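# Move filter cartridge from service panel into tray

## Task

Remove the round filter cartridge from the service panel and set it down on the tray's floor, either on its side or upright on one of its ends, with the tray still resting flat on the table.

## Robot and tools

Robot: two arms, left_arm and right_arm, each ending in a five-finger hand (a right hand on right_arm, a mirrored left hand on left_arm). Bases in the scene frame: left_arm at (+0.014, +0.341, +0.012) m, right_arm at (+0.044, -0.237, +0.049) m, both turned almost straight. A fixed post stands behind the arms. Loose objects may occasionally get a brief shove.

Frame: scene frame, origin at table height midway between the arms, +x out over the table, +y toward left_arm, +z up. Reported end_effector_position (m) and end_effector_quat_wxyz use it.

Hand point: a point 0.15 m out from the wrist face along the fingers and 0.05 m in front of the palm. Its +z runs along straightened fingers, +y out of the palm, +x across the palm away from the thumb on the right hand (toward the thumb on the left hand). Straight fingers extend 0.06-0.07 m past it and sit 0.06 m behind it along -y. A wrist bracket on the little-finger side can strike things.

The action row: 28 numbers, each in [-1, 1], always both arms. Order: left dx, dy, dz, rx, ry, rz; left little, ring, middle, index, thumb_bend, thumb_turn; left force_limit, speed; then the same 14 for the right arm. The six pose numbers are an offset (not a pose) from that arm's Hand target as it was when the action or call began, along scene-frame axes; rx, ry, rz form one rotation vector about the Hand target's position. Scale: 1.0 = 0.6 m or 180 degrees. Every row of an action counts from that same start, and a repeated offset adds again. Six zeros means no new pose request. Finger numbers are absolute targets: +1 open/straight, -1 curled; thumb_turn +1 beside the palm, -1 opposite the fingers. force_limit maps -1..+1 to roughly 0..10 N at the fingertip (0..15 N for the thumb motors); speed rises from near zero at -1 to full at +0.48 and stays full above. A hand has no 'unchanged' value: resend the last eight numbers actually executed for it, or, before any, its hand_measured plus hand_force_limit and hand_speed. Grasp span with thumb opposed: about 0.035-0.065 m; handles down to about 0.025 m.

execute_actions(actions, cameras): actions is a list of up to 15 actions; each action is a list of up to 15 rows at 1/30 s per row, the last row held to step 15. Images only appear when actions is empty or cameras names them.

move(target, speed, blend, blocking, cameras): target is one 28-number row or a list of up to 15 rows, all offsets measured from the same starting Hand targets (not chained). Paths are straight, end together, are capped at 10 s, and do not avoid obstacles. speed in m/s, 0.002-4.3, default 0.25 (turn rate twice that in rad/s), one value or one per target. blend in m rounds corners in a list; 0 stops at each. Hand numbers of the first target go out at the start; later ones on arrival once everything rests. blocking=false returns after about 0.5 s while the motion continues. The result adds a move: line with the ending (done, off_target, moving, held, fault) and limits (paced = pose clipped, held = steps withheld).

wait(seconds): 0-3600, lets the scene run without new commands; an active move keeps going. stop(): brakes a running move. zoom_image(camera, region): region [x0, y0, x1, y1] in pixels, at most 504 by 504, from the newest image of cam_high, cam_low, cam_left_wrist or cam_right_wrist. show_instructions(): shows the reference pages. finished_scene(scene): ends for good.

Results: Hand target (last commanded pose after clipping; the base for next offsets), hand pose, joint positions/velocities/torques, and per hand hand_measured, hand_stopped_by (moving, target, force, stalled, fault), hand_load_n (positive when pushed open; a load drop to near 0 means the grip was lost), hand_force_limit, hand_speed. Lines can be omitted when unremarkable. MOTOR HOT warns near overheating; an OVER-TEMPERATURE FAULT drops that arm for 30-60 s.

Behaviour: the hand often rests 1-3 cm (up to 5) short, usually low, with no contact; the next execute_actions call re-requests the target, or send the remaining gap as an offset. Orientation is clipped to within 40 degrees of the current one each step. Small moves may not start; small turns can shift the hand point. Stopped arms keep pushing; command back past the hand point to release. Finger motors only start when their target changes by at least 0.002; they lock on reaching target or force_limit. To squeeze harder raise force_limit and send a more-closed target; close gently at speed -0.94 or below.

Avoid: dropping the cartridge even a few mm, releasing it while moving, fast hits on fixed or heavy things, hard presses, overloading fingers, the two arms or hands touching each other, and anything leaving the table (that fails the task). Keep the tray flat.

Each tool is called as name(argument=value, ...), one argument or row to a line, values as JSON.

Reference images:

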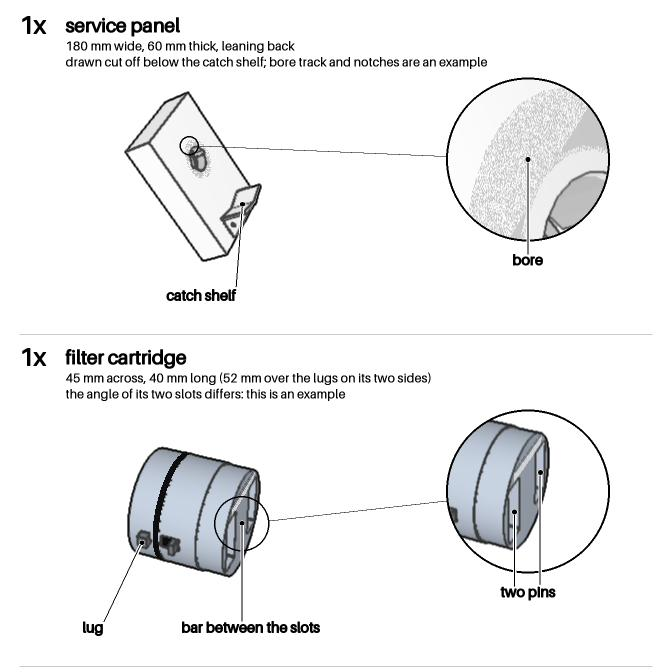

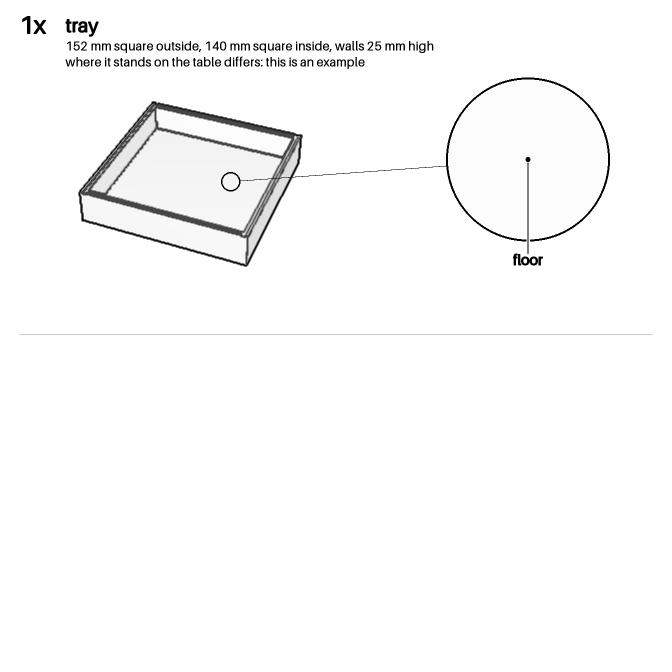

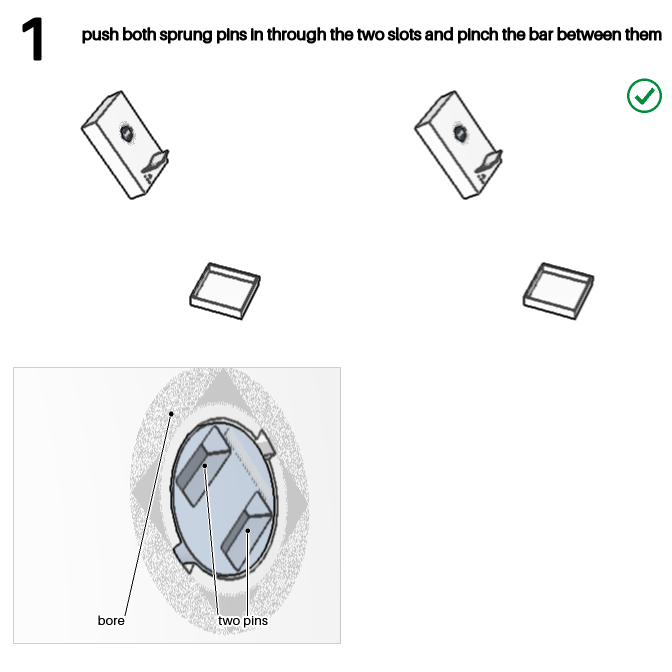

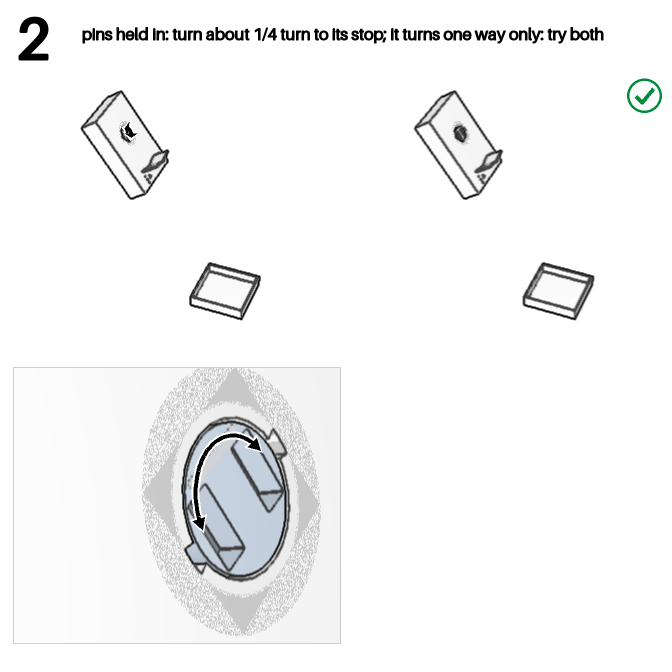

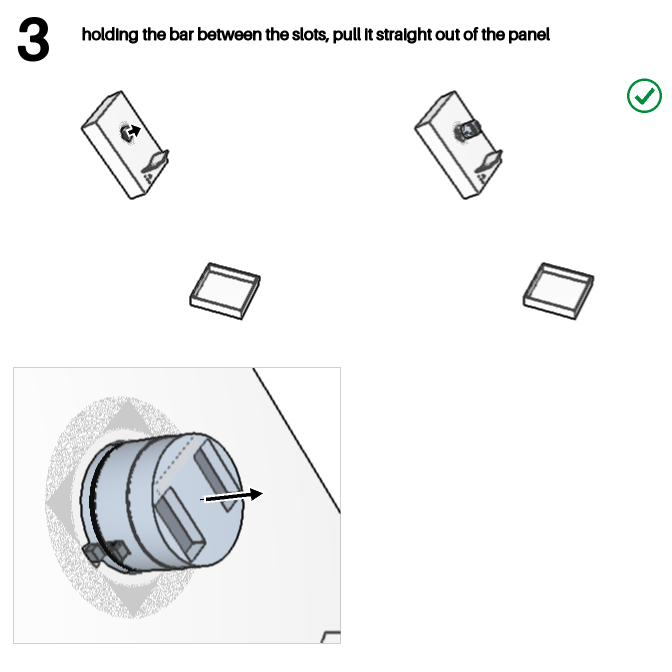

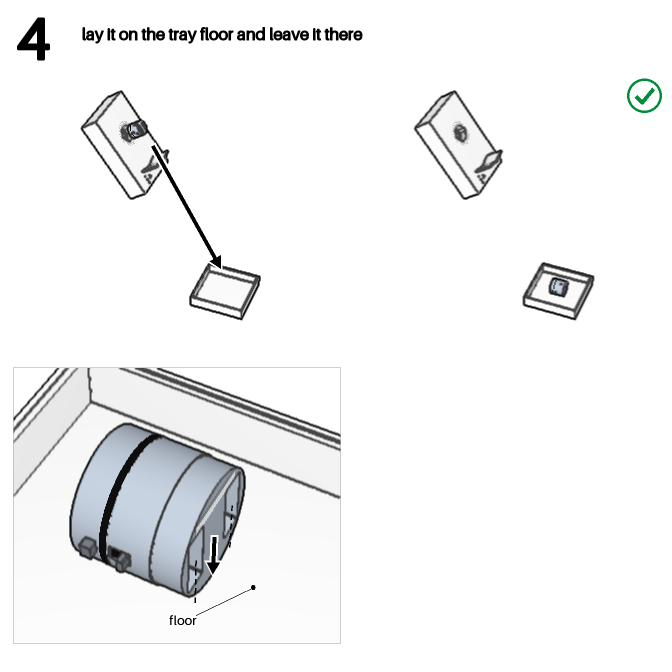

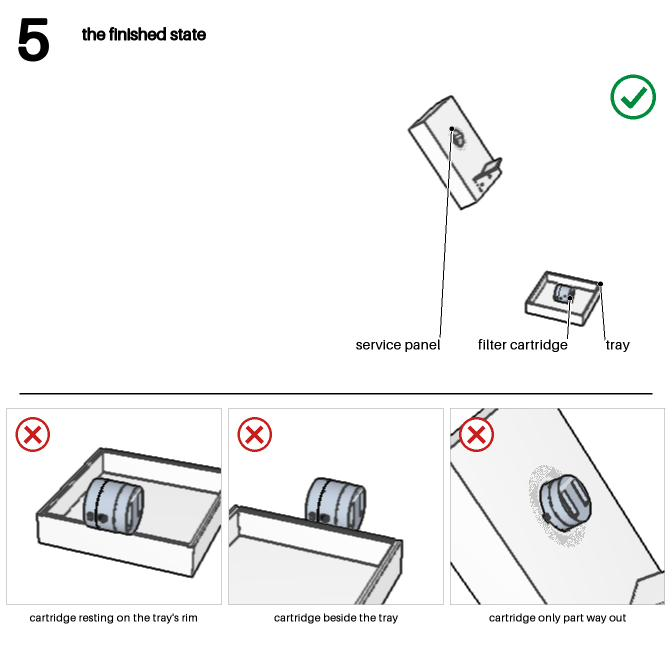

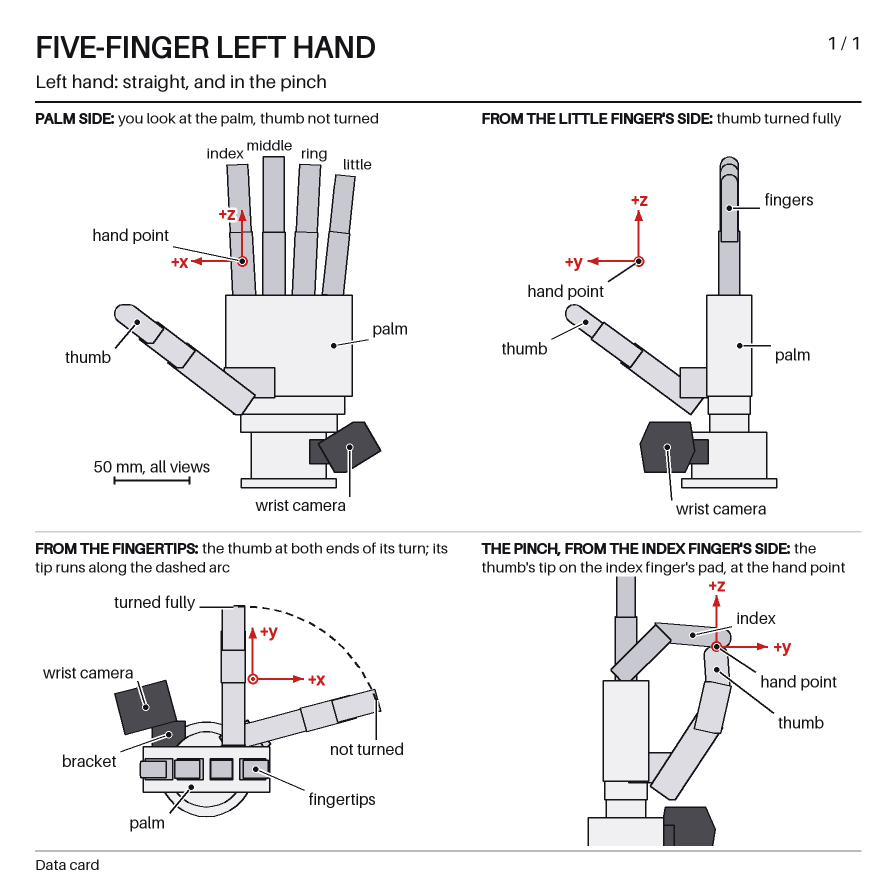

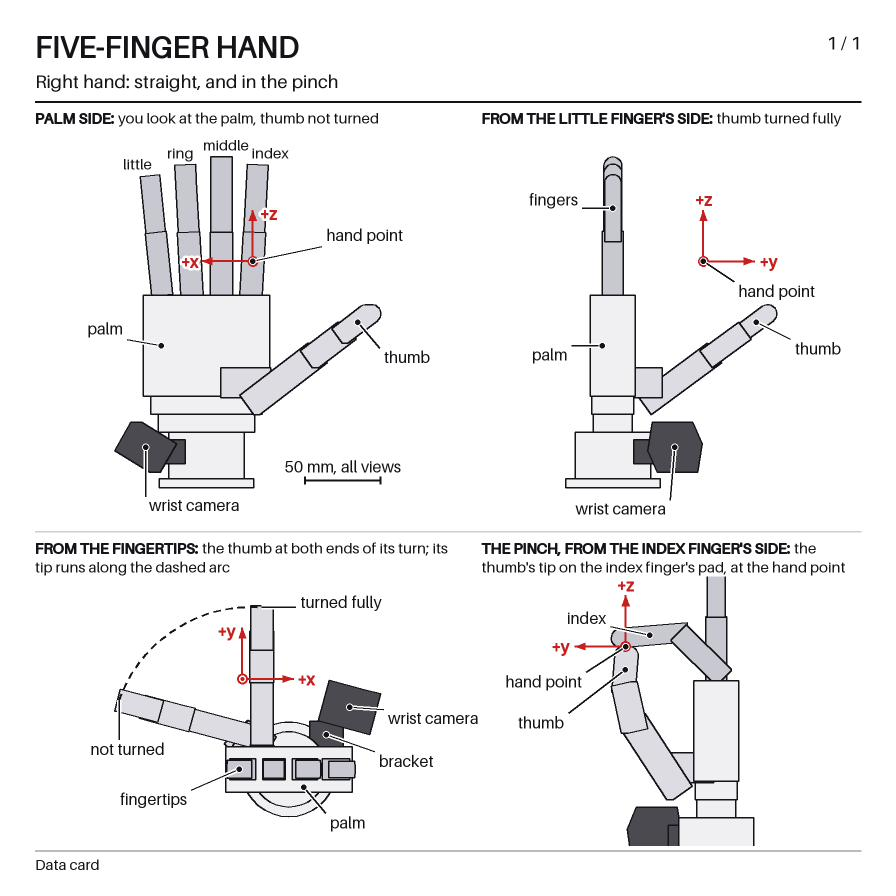

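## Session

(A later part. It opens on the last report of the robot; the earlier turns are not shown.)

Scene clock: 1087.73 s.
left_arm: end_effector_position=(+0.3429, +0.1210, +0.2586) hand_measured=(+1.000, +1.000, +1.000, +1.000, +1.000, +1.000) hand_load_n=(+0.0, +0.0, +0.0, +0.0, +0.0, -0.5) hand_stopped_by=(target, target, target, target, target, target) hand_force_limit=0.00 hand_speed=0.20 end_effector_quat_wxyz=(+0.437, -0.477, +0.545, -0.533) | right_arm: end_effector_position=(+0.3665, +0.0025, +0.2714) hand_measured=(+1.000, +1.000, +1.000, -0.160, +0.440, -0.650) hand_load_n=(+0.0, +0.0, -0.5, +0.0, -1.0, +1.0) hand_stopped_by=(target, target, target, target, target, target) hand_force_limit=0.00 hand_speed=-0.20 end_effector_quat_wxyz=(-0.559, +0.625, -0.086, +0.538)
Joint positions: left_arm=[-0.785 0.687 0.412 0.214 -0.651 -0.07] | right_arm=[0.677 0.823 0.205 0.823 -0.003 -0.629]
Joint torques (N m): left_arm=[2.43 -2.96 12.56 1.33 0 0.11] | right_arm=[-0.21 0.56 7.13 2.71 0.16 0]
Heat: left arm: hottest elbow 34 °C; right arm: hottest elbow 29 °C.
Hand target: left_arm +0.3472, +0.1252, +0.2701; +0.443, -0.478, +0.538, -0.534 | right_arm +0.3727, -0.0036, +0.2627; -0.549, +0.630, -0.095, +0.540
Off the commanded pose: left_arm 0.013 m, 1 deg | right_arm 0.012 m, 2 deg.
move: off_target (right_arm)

wait(
  seconds=0.2,
  cameras=["cam_left_wrist", "cam_right_wrist"],
)

zoom_image(
  camera="cam_left_wrist",
  region=[315, 325, 395, 405],
)

zoom_image(
  camera="cam_right_wrist",
  region=[280, 240, 410, 370],
)

Scene clock: 1090.93 s.
left_arm: end_effector_position=(+0.3429, +0.1210, +0.2586) hand_measured=(+1.000, +1.000, +1.000, +1.000, +1.000, +1.000) hand_load_n=(+0.0, +0.0, -0.5, +0.0, +0.0, +0.0) hand_stopped_by=(target, target, target, target, target, target) hand_force_limit=0.00 hand_speed=0.20 end_effector_quat_wxyz=(+0.437, -0.477, +0.545, -0.533) | right_arm: end_effector_position=(+0.3665, +0.0025, +0.2714) hand_measured=(+1.000, +1.000, +1.000, -0.160, +0.440, -0.650) hand_load_n=(+0.0, +0.0, +0.0, +0.0, -1.0, +1.0) hand_stopped_by=(target, target, target, target, target, target) hand_force_limit=0.00 hand_speed=-0.20 end_effector_quat_wxyz=(-0.559, +0.625, -0.086, +0.538)
Joint positions: left_arm=[-0.785 0.687 0.412 0.214 -0.651 -0.07] | right_arm=[0.677 0.823 0.205 0.823 -0.003 -0.629]
Joint torques (N m): left_arm=[2.43 -3.14 12.55 1.28 0 0.11] | right_arm=[-0.44 0.73 7.17 2.69 0.17 0.01]
Heat: left arm: hottest elbow 34 °C; right arm: hottest elbow 29 °C.
Hand target: left_arm +0.3472, +0.1252, +0.2701; +0.443, -0.478, +0.538, -0.534 | right_arm +0.3727, -0.0036, +0.2627; -0.549, +0.630, -0.095, +0.540
Off the commanded pose: left_arm 0.013 m, 1 deg | right_arm 0.012 m, 2 deg.
wait: 0.20 s; at rest from the start
cam_left_wrist: T_world_to_cam=[[0.06002, -0.22718, 0.972, -0.24083], [-0.69367, -0.70971, -0.12304, 0.34562], [0.71779, -0.66686, -0.20019, -0.0036]] pos_world=[0.25678, 0.18818, 0.27589]
cam_right_wrist: T_world_to_cam=[[0.54692, -0.58866, -0.59528, -0.04459], [-0.6192, 0.19412, -0.76086, 0.43227], [0.56345, 0.78473, -0.25833, -0.02629]] pos_world=[0.30686, -0.08953, 0.29556]

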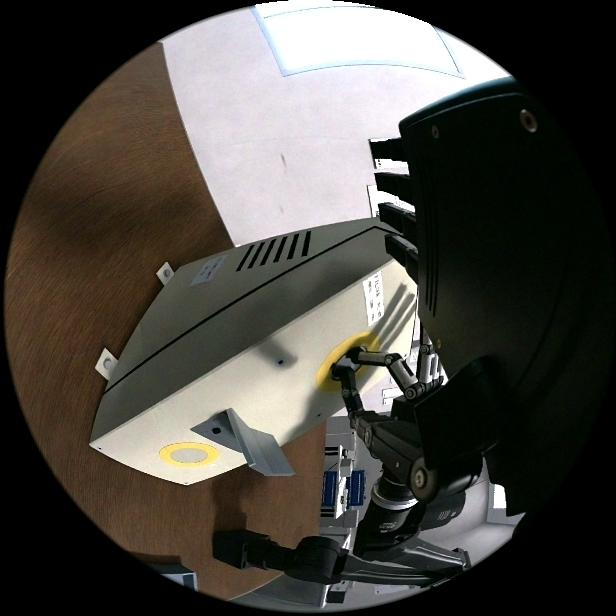

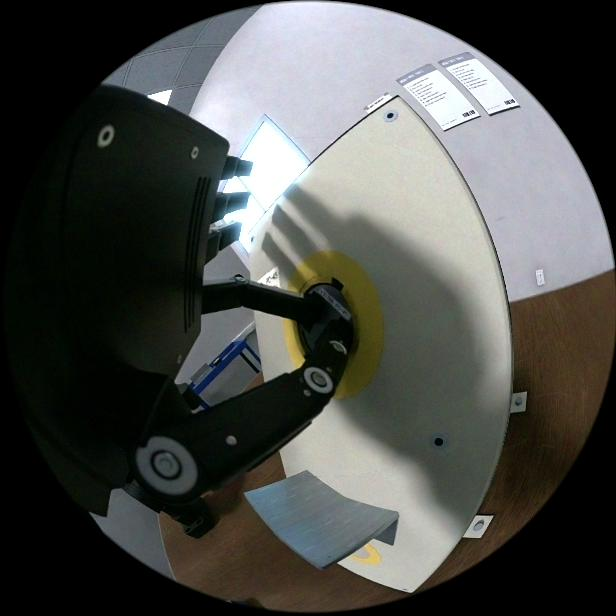

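Scaled by 6.300 from the camera's image (finer frame: 880x880).

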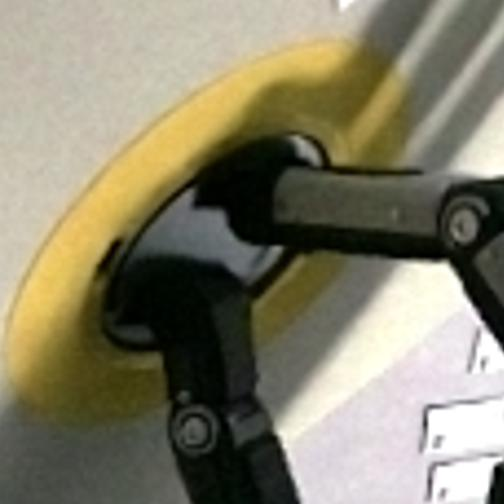

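Scaled by 3.877 from the camera's image (finer frame: 880x880).

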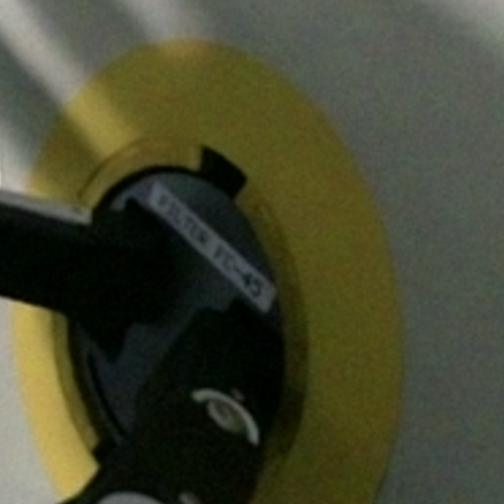

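move(
  target=[0,0,0,0,0,0,1,1,1,1,1,1,0,0.2,0.018,0.003,-0.012,0,0,0,1,1,1,-0.16,0.44,-0.65,0,-0.2],
  speed=0.03,
  cameras=["cam_left_wrist", "cam_right_wrist"],
)

zoom_image(
  camera="cam_left_wrist",
  region=[315, 325, 395, 405],
)

zoom_image(
  camera="cam_right_wrist",
  region=[280, 240, 410, 370],
)

Scene clock: 1183.40 s.
left_arm: end_effector_position=(+0.3429, +0.1210, +0.2586) hand_measured=(+1.000, +1.000, +1.000, +1.000, +1.000, +1.000) hand_load_n=(+0.0, +0.0, +0.0, +0.0, +0.0, +0.0) hand_stopped_by=(target, target, target, target, target, target) hand_force_limit=0.00 hand_speed=0.20 end_effector_quat_wxyz=(+0.437, -0.477, +0.545, -0.533) | right_arm: end_effector_position=(+0.3666, +0.0042, +0.2687) hand_measured=(+1.000, +1.000, +1.000, -0.160, +0.440, -0.650) hand_load_n=(+0.0, +0.0, +0.0, +0.0, -2.0, -0.5) hand_stopped_by=(target, target, target, target, target, target) hand_force_limit=0.00 hand_speed=-0.20 end_effector_quat_wxyz=(+0.572, -0.615, +0.081, -0.536)
Joint positions: left_arm=[-0.785 0.687 0.412 0.214 -0.651 -0.07] | right_arm=[0.662 0.869 0.189 0.912 -0.035 -0.614]
Joint torques (N m): left_arm=[2.43 -3.08 12.56 1.31 0 0.11] | right_arm=[-0.97 2.84 8.29 2.07 0.46 -0.1]
Heat: left arm: hottest elbow 34 °C; right arm: hottest elbow 28 °C.
Hand target: left_arm +0.3472, +0.1252, +0.2701; +0.443, -0.478, +0.538, -0.534 | right_arm +0.3834, -0.0018, +0.2553; +0.549, -0.631, +0.095, -0.540
Off the commanded pose: left_arm 0.013 m, 1 deg | right_arm 0.022 m, 4 deg.
move: off_target (right_arm)
cam_left_wrist: T_world_to_cam=[[0.06002, -0.22718, 0.972, -0.24083], [-0.69367, -0.70971, -0.12304, 0.34562], [0.71779, -0.66686, -0.20019, -0.0036]] pos_world=[0.25678, 0.18818, 0.27589]
cam_right_wrist: T_world_to_cam=[[0.56751, -0.56475, -0.59915, -0.05182], [-0.61115, 0.1987, -0.76617, 0.4284], [0.55175, 0.80098, -0.23238, -0.03122]] pos_world=[0.30845, -0.08938, 0.28992]

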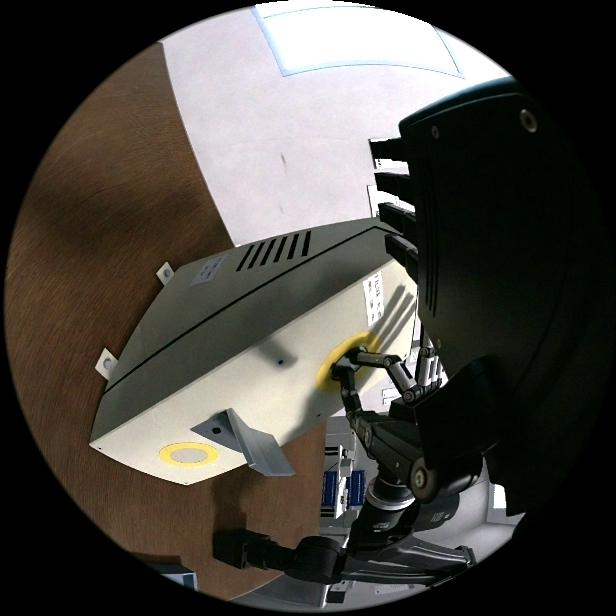

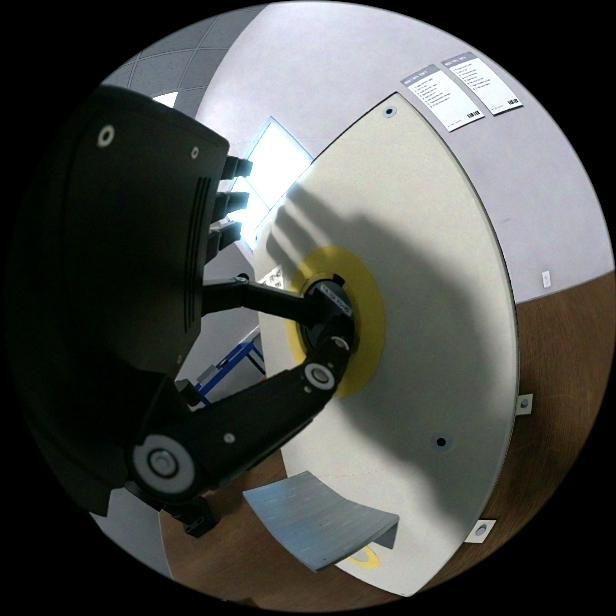

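Scaled by 6.300 from the camera's image (finer frame: 880x880).

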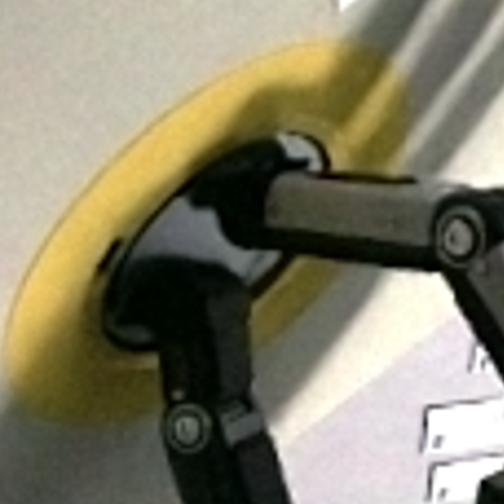

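Scaled by 3.877 from the camera's image (finer frame: 880x880).

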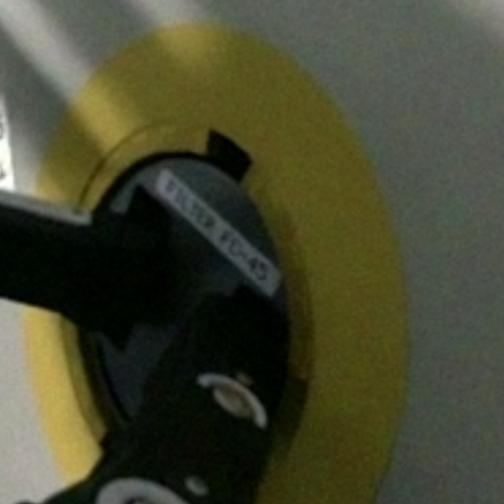

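move(
  target=[0,0,0,0,0,0,1,1,1,1,1,1,0,0.2,-0.0242,0.0138,0.0822,0.008,-0.009,-0.001,1,1,1,-0.12,0.44,-0.51,0,-0.2],
  speed=0.06,
  cameras=["cam_left_wrist", "cam_right_wrist"],
)

zoom_image(
  camera="cam_left_wrist",
  region=[315, 325, 395, 405],
)

zoom_image(
  camera="cam_right_wrist",
  region=[280, 240, 410, 370],
)

Scene clock: 1217.53 s.
left_arm: end_effector_position=(+0.3429, +0.1210, +0.2586) hand_measured=(+1.000, +1.000, +1.000, +1.000, +1.000, +1.000) hand_load_n=(+0.0, +0.0, +0.0, +0.0, +0.0, +0.0) hand_stopped_by=(target, target, target, target, target, target) hand_force_limit=0.00 hand_speed=0.20 end_effector_quat_wxyz=(+0.437, -0.477, +0.545, -0.533) | right_arm: end_effector_position=(+0.3634, +0.0003, +0.2805) hand_measured=(+1.000, +1.000, +1.000, -0.120, +0.440, -0.510) hand_load_n=(+0.0, +0.0, +0.0, +0.0, +0.0, +0.0) hand_stopped_by=(target, target, target, target, target, target) hand_force_limit=0.00 hand_speed=-0.20 end_effector_quat_wxyz=(-0.552, +0.628, -0.101, +0.539)
Joint positions: left_arm=[-0.785 0.687 0.412 0.214 -0.651 -0.07] | right_arm=[0.705 0.755 0.225 0.721 0.054 -0.625]
Joint torques (N m): left_arm=[2.43 -3.02 12.55 1.29 0 0.11] | right_arm=[1.85 -1.49 10.8 1.83 0.08 -0.11]
Heat: left arm: hottest elbow 34 °C; right arm: hottest elbow 28 °C.
Hand target: left_arm +0.3472, +0.1252, +0.2701; +0.443, -0.478, +0.538, -0.534 | right_arm +0.3689, +0.0064, +0.3048; -0.557, +0.616, -0.095, +0.549
Off the commanded pose: left_arm 0.013 m, 1 deg | right_arm 0.025 m, 2 deg.
move: off_target (right_arm)
cam_left_wrist: T_world_to_cam=[[0.06002, -0.22718, 0.972, -0.24083], [-0.69367, -0.70971, -0.12304, 0.34562], [0.71779, -0.66686, -0.20019, -0.0036]] pos_world=[0.25678, 0.18818, 0.27589]
cam_right_wrist: T_world_to_cam=[[0.51782, -0.60189, -0.60794, -0.02456], [-0.62914, 0.21362, -0.74736, 0.43754], [0.5797, 0.76948, -0.26805, -0.02362]] pos_world=[0.30168, -0.09007, 0.30573]

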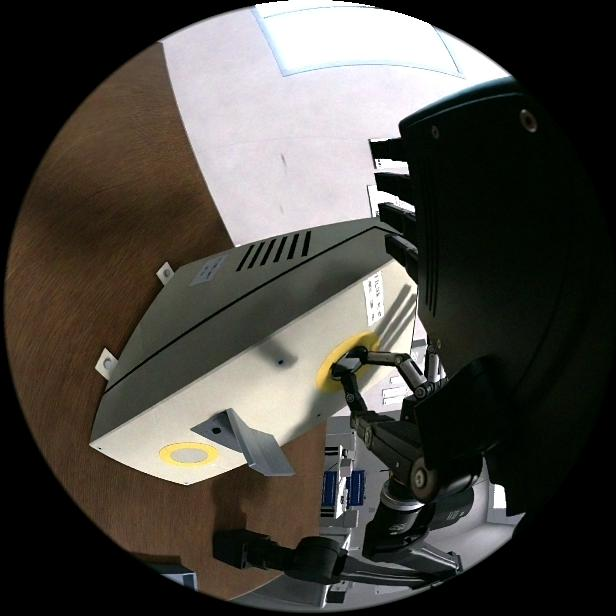

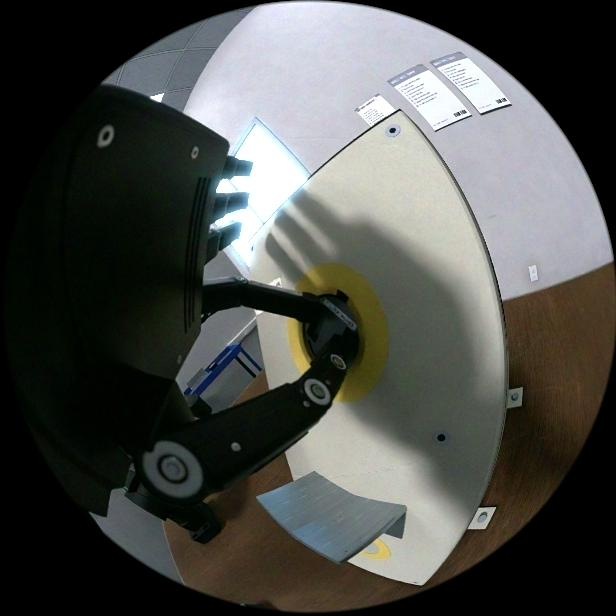

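Scaled by 6.300 from the camera's image (finer frame: 880x880).

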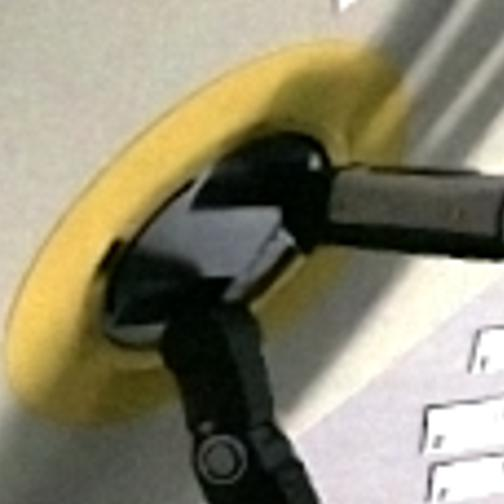

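Scaled by 3.877 from the camera's image (finer frame: 880x880).

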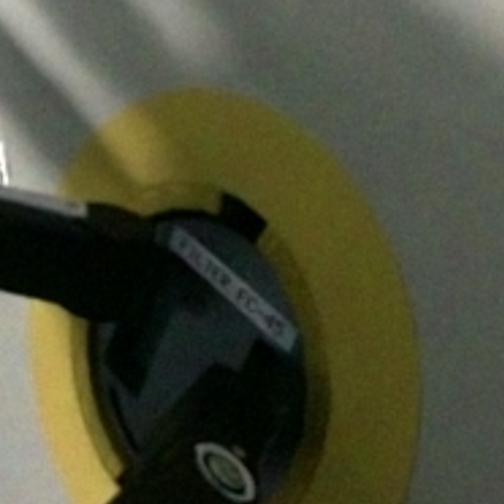

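move(
  target=[0,0,0,0,0,0,1,1,1,1,1,1,0,0.2,0,0,0,0,0,0,1,1,1,-0.16,0.40,-0.58,0,-0.2],
  speed=0.06,
  cameras=["cam_left_wrist", "cam_right_wrist"],
)

zoom_image(
  camera="cam_left_wrist",
  region=[315, 325, 395, 405],
)

zoom_image(
  camera="cam_right_wrist",
  region=[290, 280, 380, 370],
)

Scene clock: 1229.20 s.
left_arm: end_effector_position=(+0.3429, +0.1210, +0.2586) hand_measured=(+1.000, +1.000, +1.000, +1.000, +1.000, +1.000) hand_load_n=(-0.5, +0.0, +0.0, +0.0, +0.0, +0.0) hand_stopped_by=(target, target, target, target, target, target) hand_force_limit=0.00 hand_speed=0.20 end_effector_quat_wxyz=(+0.437, -0.477, +0.545, -0.533) | right_arm: end_effector_position=(+0.3635, +0.0002, +0.2805) hand_measured=(+1.000, +1.000, +1.000, -0.160, +0.400, -0.580) hand_load_n=(+0.0, +0.0, +0.0, +0.0, +0.0, +0.0) hand_stopped_by=(target, target, target, target, target, target) hand_force_limit=0.00 hand_speed=-0.20 end_effector_quat_wxyz=(-0.551, +0.628, -0.101, +0.539)
Joint positions: left_arm=[-0.785 0.687 0.412 0.214 -0.651 -0.07] | right_arm=[0.705 0.755 0.225 0.721 0.054 -0.626]
Joint torques (N m): left_arm=[2.55 -3.14 12.59 1.32 0 0.12] | right_arm=[1.9 -1.44 10.8 1.83 0.07 -0.11]
Heat: left arm: hottest elbow 34 °C; right arm: hottest elbow 29 °C.
Hand target: left_arm +0.3472, +0.1252, +0.2701; +0.443, -0.478, +0.538, -0.534 | right_arm +0.3689, +0.0064, +0.3048; -0.557, +0.616, -0.095, +0.549
Off the commanded pose: left_arm 0.013 m, 1 deg | right_arm 0.026 m, 2 deg.
move: done
cam_left_wrist: T_world_to_cam=[[0.06002, -0.22718, 0.972, -0.24083], [-0.69367, -0.70971, -0.12304, 0.34562], [0.71779, -0.66686, -0.20019, -0.0036]] pos_world=[0.25678, 0.18818, 0.27589]
cam_right_wrist: T_world_to_cam=[[0.51799, -0.60236, -0.60733, -0.0249], [-0.62876, 0.21326, -0.74779, 0.43758], [0.57996, 0.76921, -0.26827, -0.02372]] pos_world=[0.30179, -0.09007, 0.30573]

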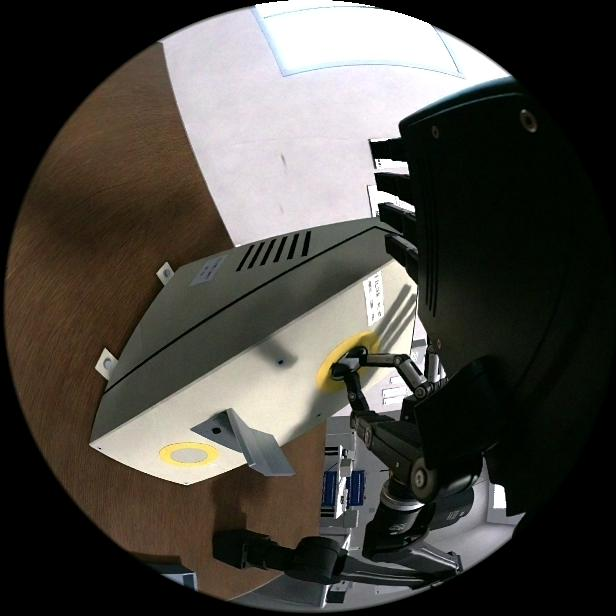

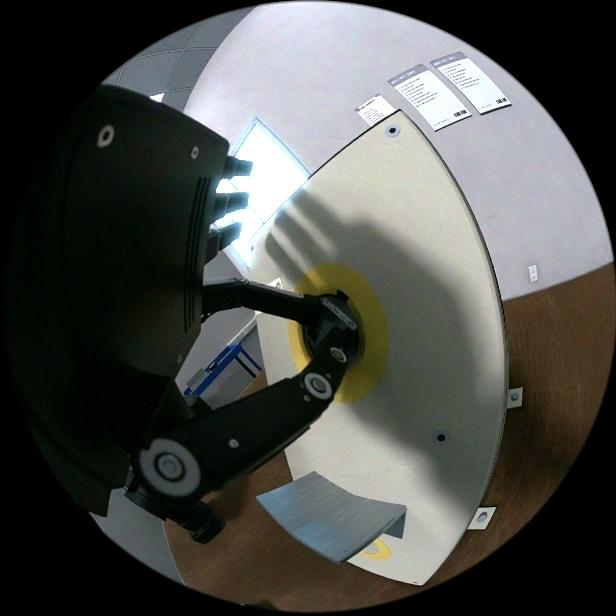

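Scaled by 6.300 from the camera's image (finer frame: 880x880).

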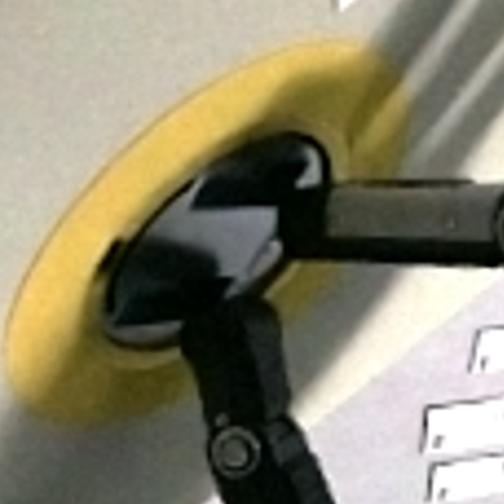

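Scaled by 5.600 from the camera's image (finer frame: 880x880).

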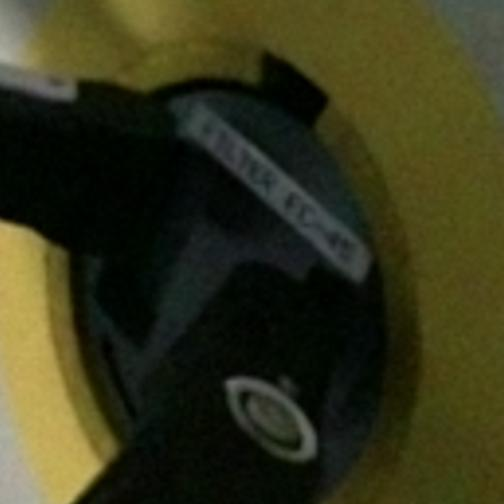

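move(
  target=[0,0,0,0,0,0,1,1,1,1,1,1,0,0.2,0.0017,0.0063,-0.0468,0,0,0,1,1,1,-0.16,0.40,-0.58,0,-0.2],
  speed=0.04,
  cameras=["cam_left_wrist", "cam_right_wrist"],
)

zoom_image(
  camera="cam_left_wrist",
  region=[315, 325, 395, 405],
)

zoom_image(
  camera="cam_right_wrist",
  region=[280, 260, 390, 370],
)

Scene clock: 1248.93 s.
left_arm: end_effector_position=(+0.3429, +0.1210, +0.2586) hand_measured=(+1.000, +1.000, +1.000, +1.000, +1.000, +1.000) hand_load_n=(+0.0, +0.0, +0.0, +0.0, +0.0, +0.0) hand_stopped_by=(target, target, target, target, target, target) hand_force_limit=0.00 hand_speed=0.20 end_effector_quat_wxyz=(+0.437, -0.477, +0.545, -0.533) | right_arm: end_effector_position=(+0.3669, +0.0049, +0.2762) hand_measured=(+1.000, +1.000, +1.000, -0.160, +0.400, -0.580) hand_load_n=(+0.0, +0.0, +0.0, +0.0, +1.5, -2.0) hand_stopped_by=(target, target, target, target, target, target) hand_force_limit=0.00 hand_speed=-0.20 end_effector_quat_wxyz=(-0.558, +0.615, -0.099, +0.548)
Joint positions: left_arm=[-0.785 0.687 0.412 0.214 -0.651 -0.07] | right_arm=[0.716 0.838 0.208 0.857 0.068 -0.632]
Joint torques (N m): left_arm=[2.67 -3.08 12.53 1.31 0 0.1] | right_arm=[1.96 0.97 8.24 2.95 -0.07 -0.08]
Heat: left arm: hottest elbow 34 °C; right arm: hottest elbow 30 °C.
Hand target: left_arm +0.3472, +0.1252, +0.2701; +0.443, -0.478, +0.538, -0.534 | right_arm +0.3699, +0.0102, +0.2767; -0.557, +0.616, -0.095, +0.549
Off the commanded pose: left_arm 0.013 m, 1 deg | right_arm 0.006 m, 1 deg.
move: done
cam_left_wrist: T_world_to_cam=[[0.06002, -0.22718, 0.972, -0.24083], [-0.69367, -0.70971, -0.12304, 0.34562], [0.71779, -0.66686, -0.20019, -0.0036]] pos_world=[0.25678, 0.18818, 0.27589]
cam_right_wrist: T_world_to_cam=[[0.53356, -0.59187, -0.60416, -0.03304], [-0.60588, 0.23093, -0.7613, 0.43077], [0.59011, 0.77225, -0.23539, -0.04321]] pos_world=[0.30412, -0.08566, 0.29781]

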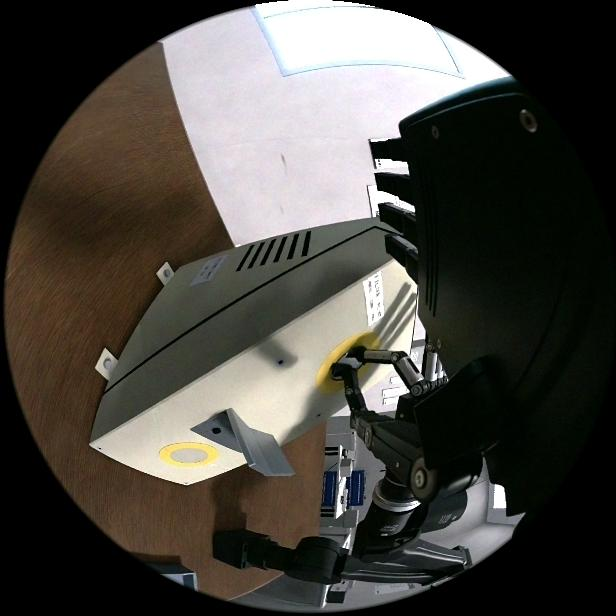

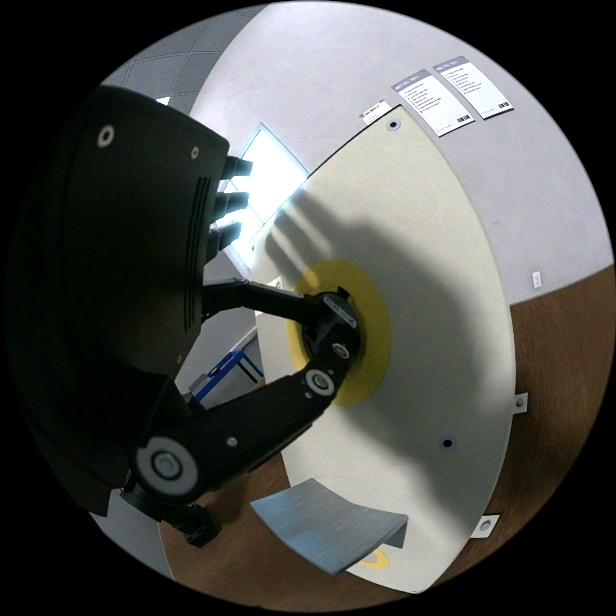

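Scaled by 6.300 from the camera's image (finer frame: 880x880).

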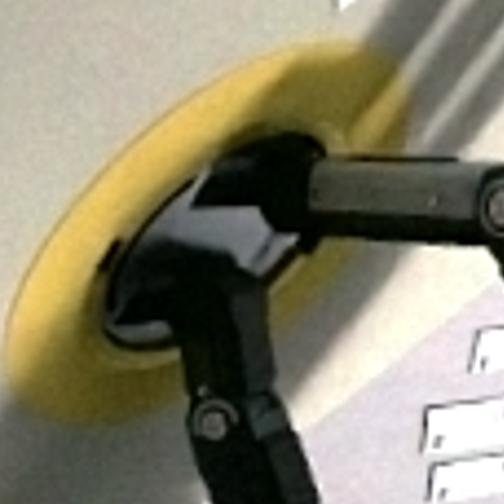

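Scaled by 4.582 from the camera's image (finer frame: 880x880).

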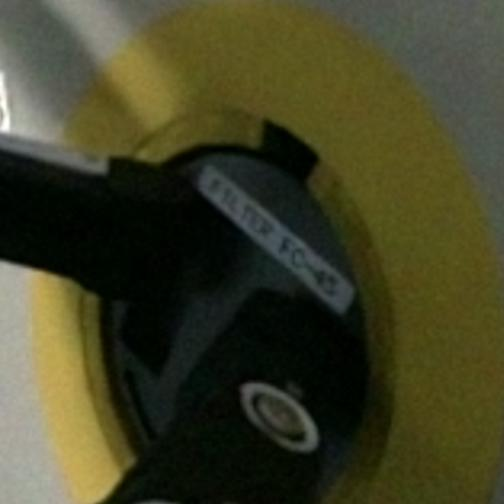

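move(
  target=[0,0,0,0,0,0,1,1,1,1,1,1,0,0.2,-0.006,0.008,-0.009,0,0,0,1,1,1,-0.16,0.40,-0.58,0,-0.2],
  speed=0.04,
  cameras=["cam_left_wrist", "cam_right_wrist"],
)

zoom_image(
  camera="cam_left_wrist",
  region=[315, 325, 395, 405],
)

zoom_image(
  camera="cam_right_wrist",
  region=[280, 260, 390, 370],
)

Scene clock: 1261.50 s.
left_arm: end_effector_position=(+0.3429, +0.1210, +0.2586) hand_measured=(+1.000, +1.000, +1.000, +1.000, +1.000, +1.000) hand_load_n=(+0.0, +0.0, +0.0, +0.0, +0.0, +0.0) hand_stopped_by=(target, target, target, target, target, target) hand_force_limit=0.00 hand_speed=0.20 end_effector_quat_wxyz=(+0.437, -0.477, +0.545, -0.533) | right_arm: end_effector_position=(+0.3651, +0.0072, +0.2754) hand_measured=(+1.000, +1.000, +1.000, -0.160, +0.400, -0.580) hand_load_n=(+0.0, +0.0, +0.0, +0.0, +1.5, -3.5) hand_stopped_by=(target, target, target, target, target, target) hand_force_limit=0.00 hand_speed=-0.20 end_effector_quat_wxyz=(-0.557, +0.610, -0.099, +0.555)
Joint positions: left_arm=[-0.785 0.687 0.412 0.214 -0.651 -0.07] | right_arm=[0.741 0.858 0.201 0.897 0.101 -0.647]
Joint torques (N m): left_arm=[2.55 -3.02 12.56 1.29 0 0.11] | right_arm=[2.14 1.03 7.91 2.71 -0.24 0]
Heat: left arm: hottest elbow 34 °C; right arm: hottest elbow 30 °C.
Hand target: left_arm +0.3472, +0.1252, +0.2701; +0.443, -0.478, +0.538, -0.534 | right_arm +0.3664, +0.0149, +0.2713; -0.557, +0.616, -0.095, +0.549
Off the commanded pose: left_arm 0.013 m, 1 deg | right_arm 0.009 m, 1 deg.
move: done
cam_left_wrist: T_world_to_cam=[[0.06002, -0.22718, 0.972, -0.24083], [-0.69367, -0.70971, -0.12304, 0.34562], [0.71779, -0.66686, -0.20019, -0.0036]] pos_world=[0.25678, 0.18818, 0.27589]
cam_right_wrist: T_world_to_cam=[[0.53583, -0.59604, -0.59801, -0.03373], [-0.59308, 0.23841, -0.76904, 0.42593], [0.60095, 0.76674, -0.22576, -0.0507]] pos_world=[0.30115, -0.08277, 0.29594]

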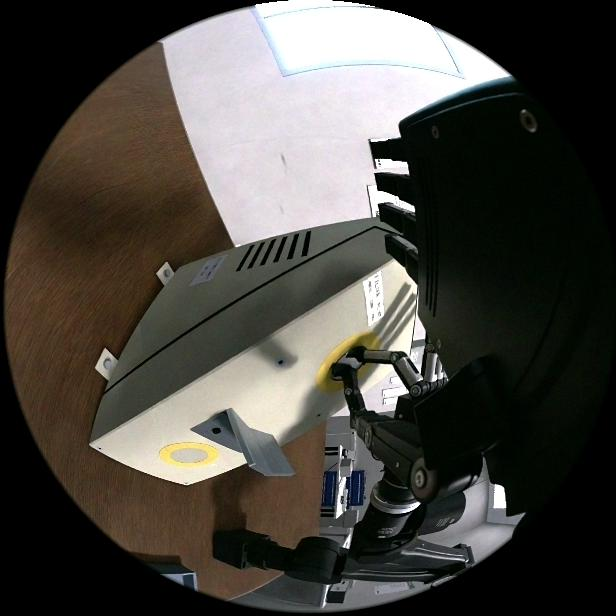

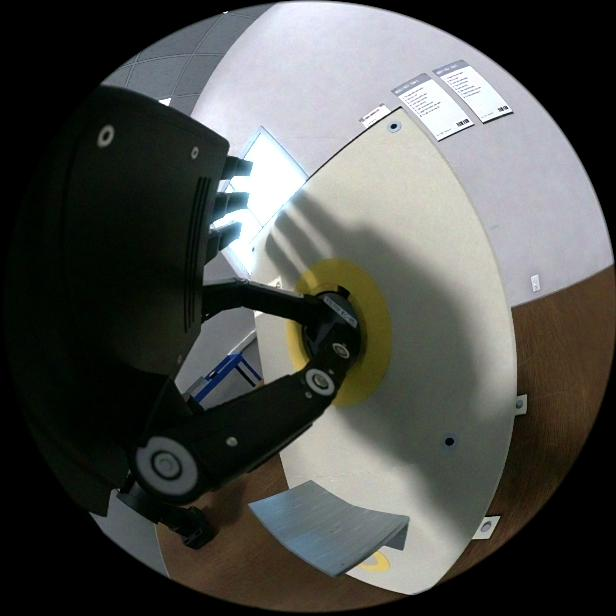

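Scaled by 6.300 from the camera's image (finer frame: 880x880).

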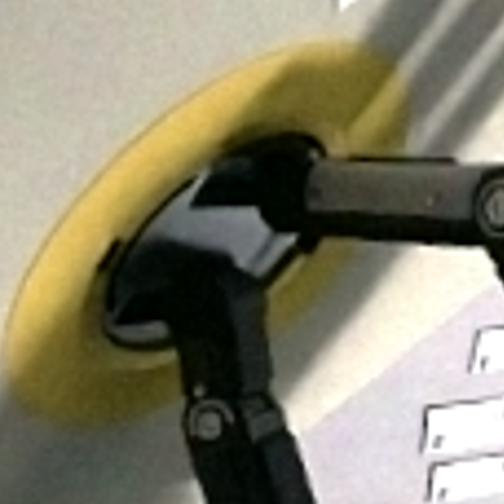

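Scaled by 4.582 from the camera's image (finer frame: 880x880).

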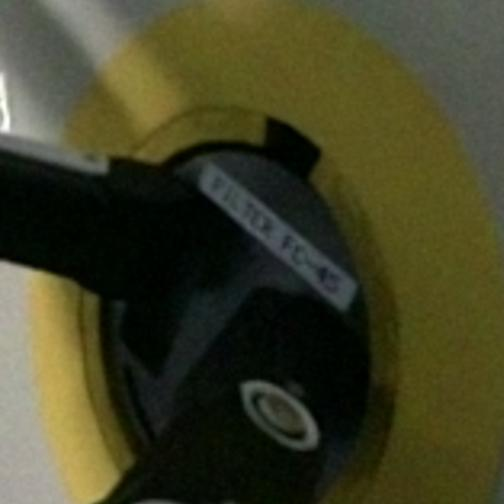

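move(
  target=[
    [0,0,0,0,0,0,1,1,1,1,1,1,0,0.2,-0.0073,-0.0048,0.0562,0,0,0,1,1,1,-0.16,0.40,-0.58,0,-0.2],
    [0,0,0,0,0,0,1,1,1,1,1,1,0,0.2,0.0035,-0.0033,0.0062,0,0,0,1,1,1,-0.16,0.40,-0.58,0,-0.2],
  ],
  speed=0.05,
  cameras=["cam_left_wrist", "cam_right_wrist"],
)

zoom_image(
  camera="cam_left_wrist",
  region=[315, 325, 395, 405],
)

zoom_image(
  camera="cam_right_wrist",
  region=[280, 260, 390, 370],
)

Scene clock: 1279.63 s.
left_arm: end_effector_position=(+0.3429, +0.1210, +0.2586) hand_measured=(+1.000, +1.000, +1.000, +1.000, +1.000, +1.000) hand_load_n=(+0.0, +0.0, +0.0, +0.0, +0.0, -0.5) hand_stopped_by=(target, target, target, target, target, target) hand_force_limit=0.00 hand_speed=0.20 end_effector_quat_wxyz=(+0.437, -0.477, +0.545, -0.533) | right_arm: end_effector_position=(+0.3655, +0.0153, +0.2784) hand_measured=(+1.000, +1.000, +1.000, -0.160, +0.400, -0.580) hand_load_n=(+0.0, +0.0, +0.0, +0.0, +0.0, +0.0) hand_stopped_by=(target, target, target, target, target, target) hand_force_limit=0.00 hand_speed=-0.20 end_effector_quat_wxyz=(-0.559, +0.616, -0.091, +0.548)
Joint positions: left_arm=[-0.785 0.687 0.412 0.214 -0.651 -0.07] | right_arm=[0.748 0.861 0.222 0.867 0.084 -0.648]
Joint torques (N m): left_arm=[2.49 -3.02 12.56 1.32 -0.01 0.11] | right_arm=[0.26 -0.32 7.12 3.07 -0.12 0.05]
Heat: left arm: hottest elbow 34 °C; right arm: hottest elbow 29 °C.
Hand target: left_arm +0.3472, +0.1252, +0.2701; +0.443, -0.478, +0.538, -0.534 | right_arm +0.3684, +0.0131, +0.2749; -0.557, +0.616, -0.095, +0.549
Off the commanded pose: left_arm 0.013 m, 1 deg | right_arm 0.005 m, 1 deg.
move: done
cam_left_wrist: T_world_to_cam=[[0.06002, -0.22718, 0.972, -0.24083], [-0.69367, -0.70971, -0.12304, 0.34562], [0.71779, -0.66686, -0.20019, -0.0036]] pos_world=[0.25678, 0.18818, 0.27589]
cam_right_wrist: T_world_to_cam=[[0.54562, -0.59075, -0.5944, -0.03201], [-0.60262, 0.21632, -0.76815, 0.43011], [0.58237, 0.77732, -0.23797, -0.04645]] pos_world=[0.30371, -0.07585, 0.30031]

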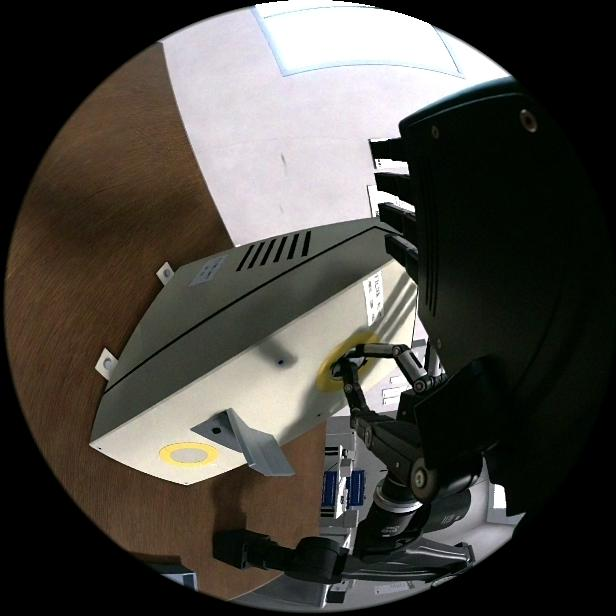

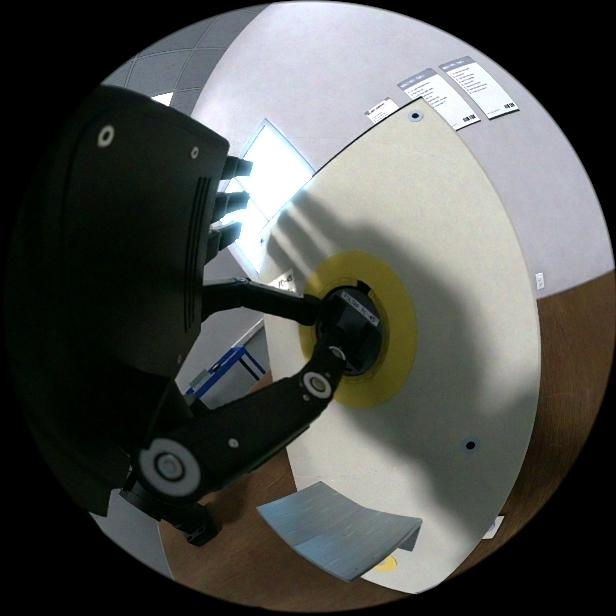

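Scaled by 6.300 from the camera's image (finer frame: 880x880).

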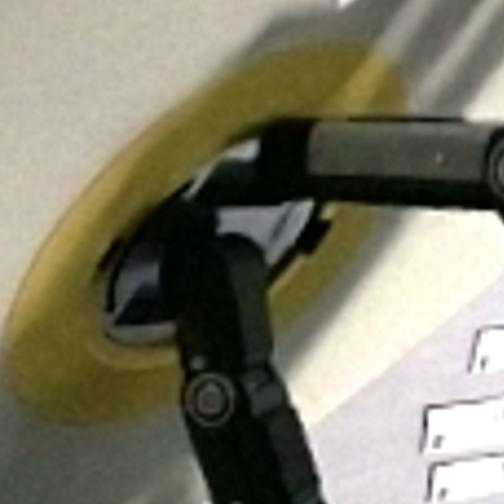

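Scaled by 4.582 from the camera's image (finer frame: 880x880).

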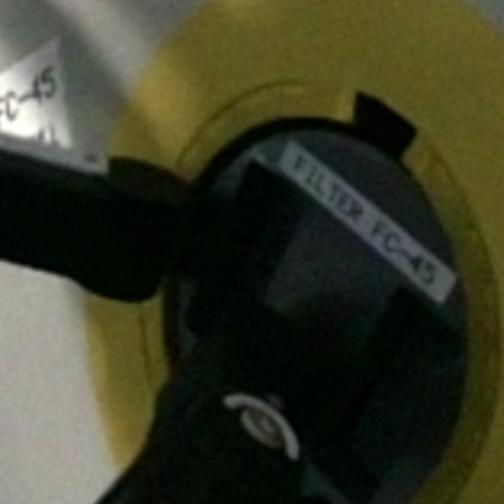

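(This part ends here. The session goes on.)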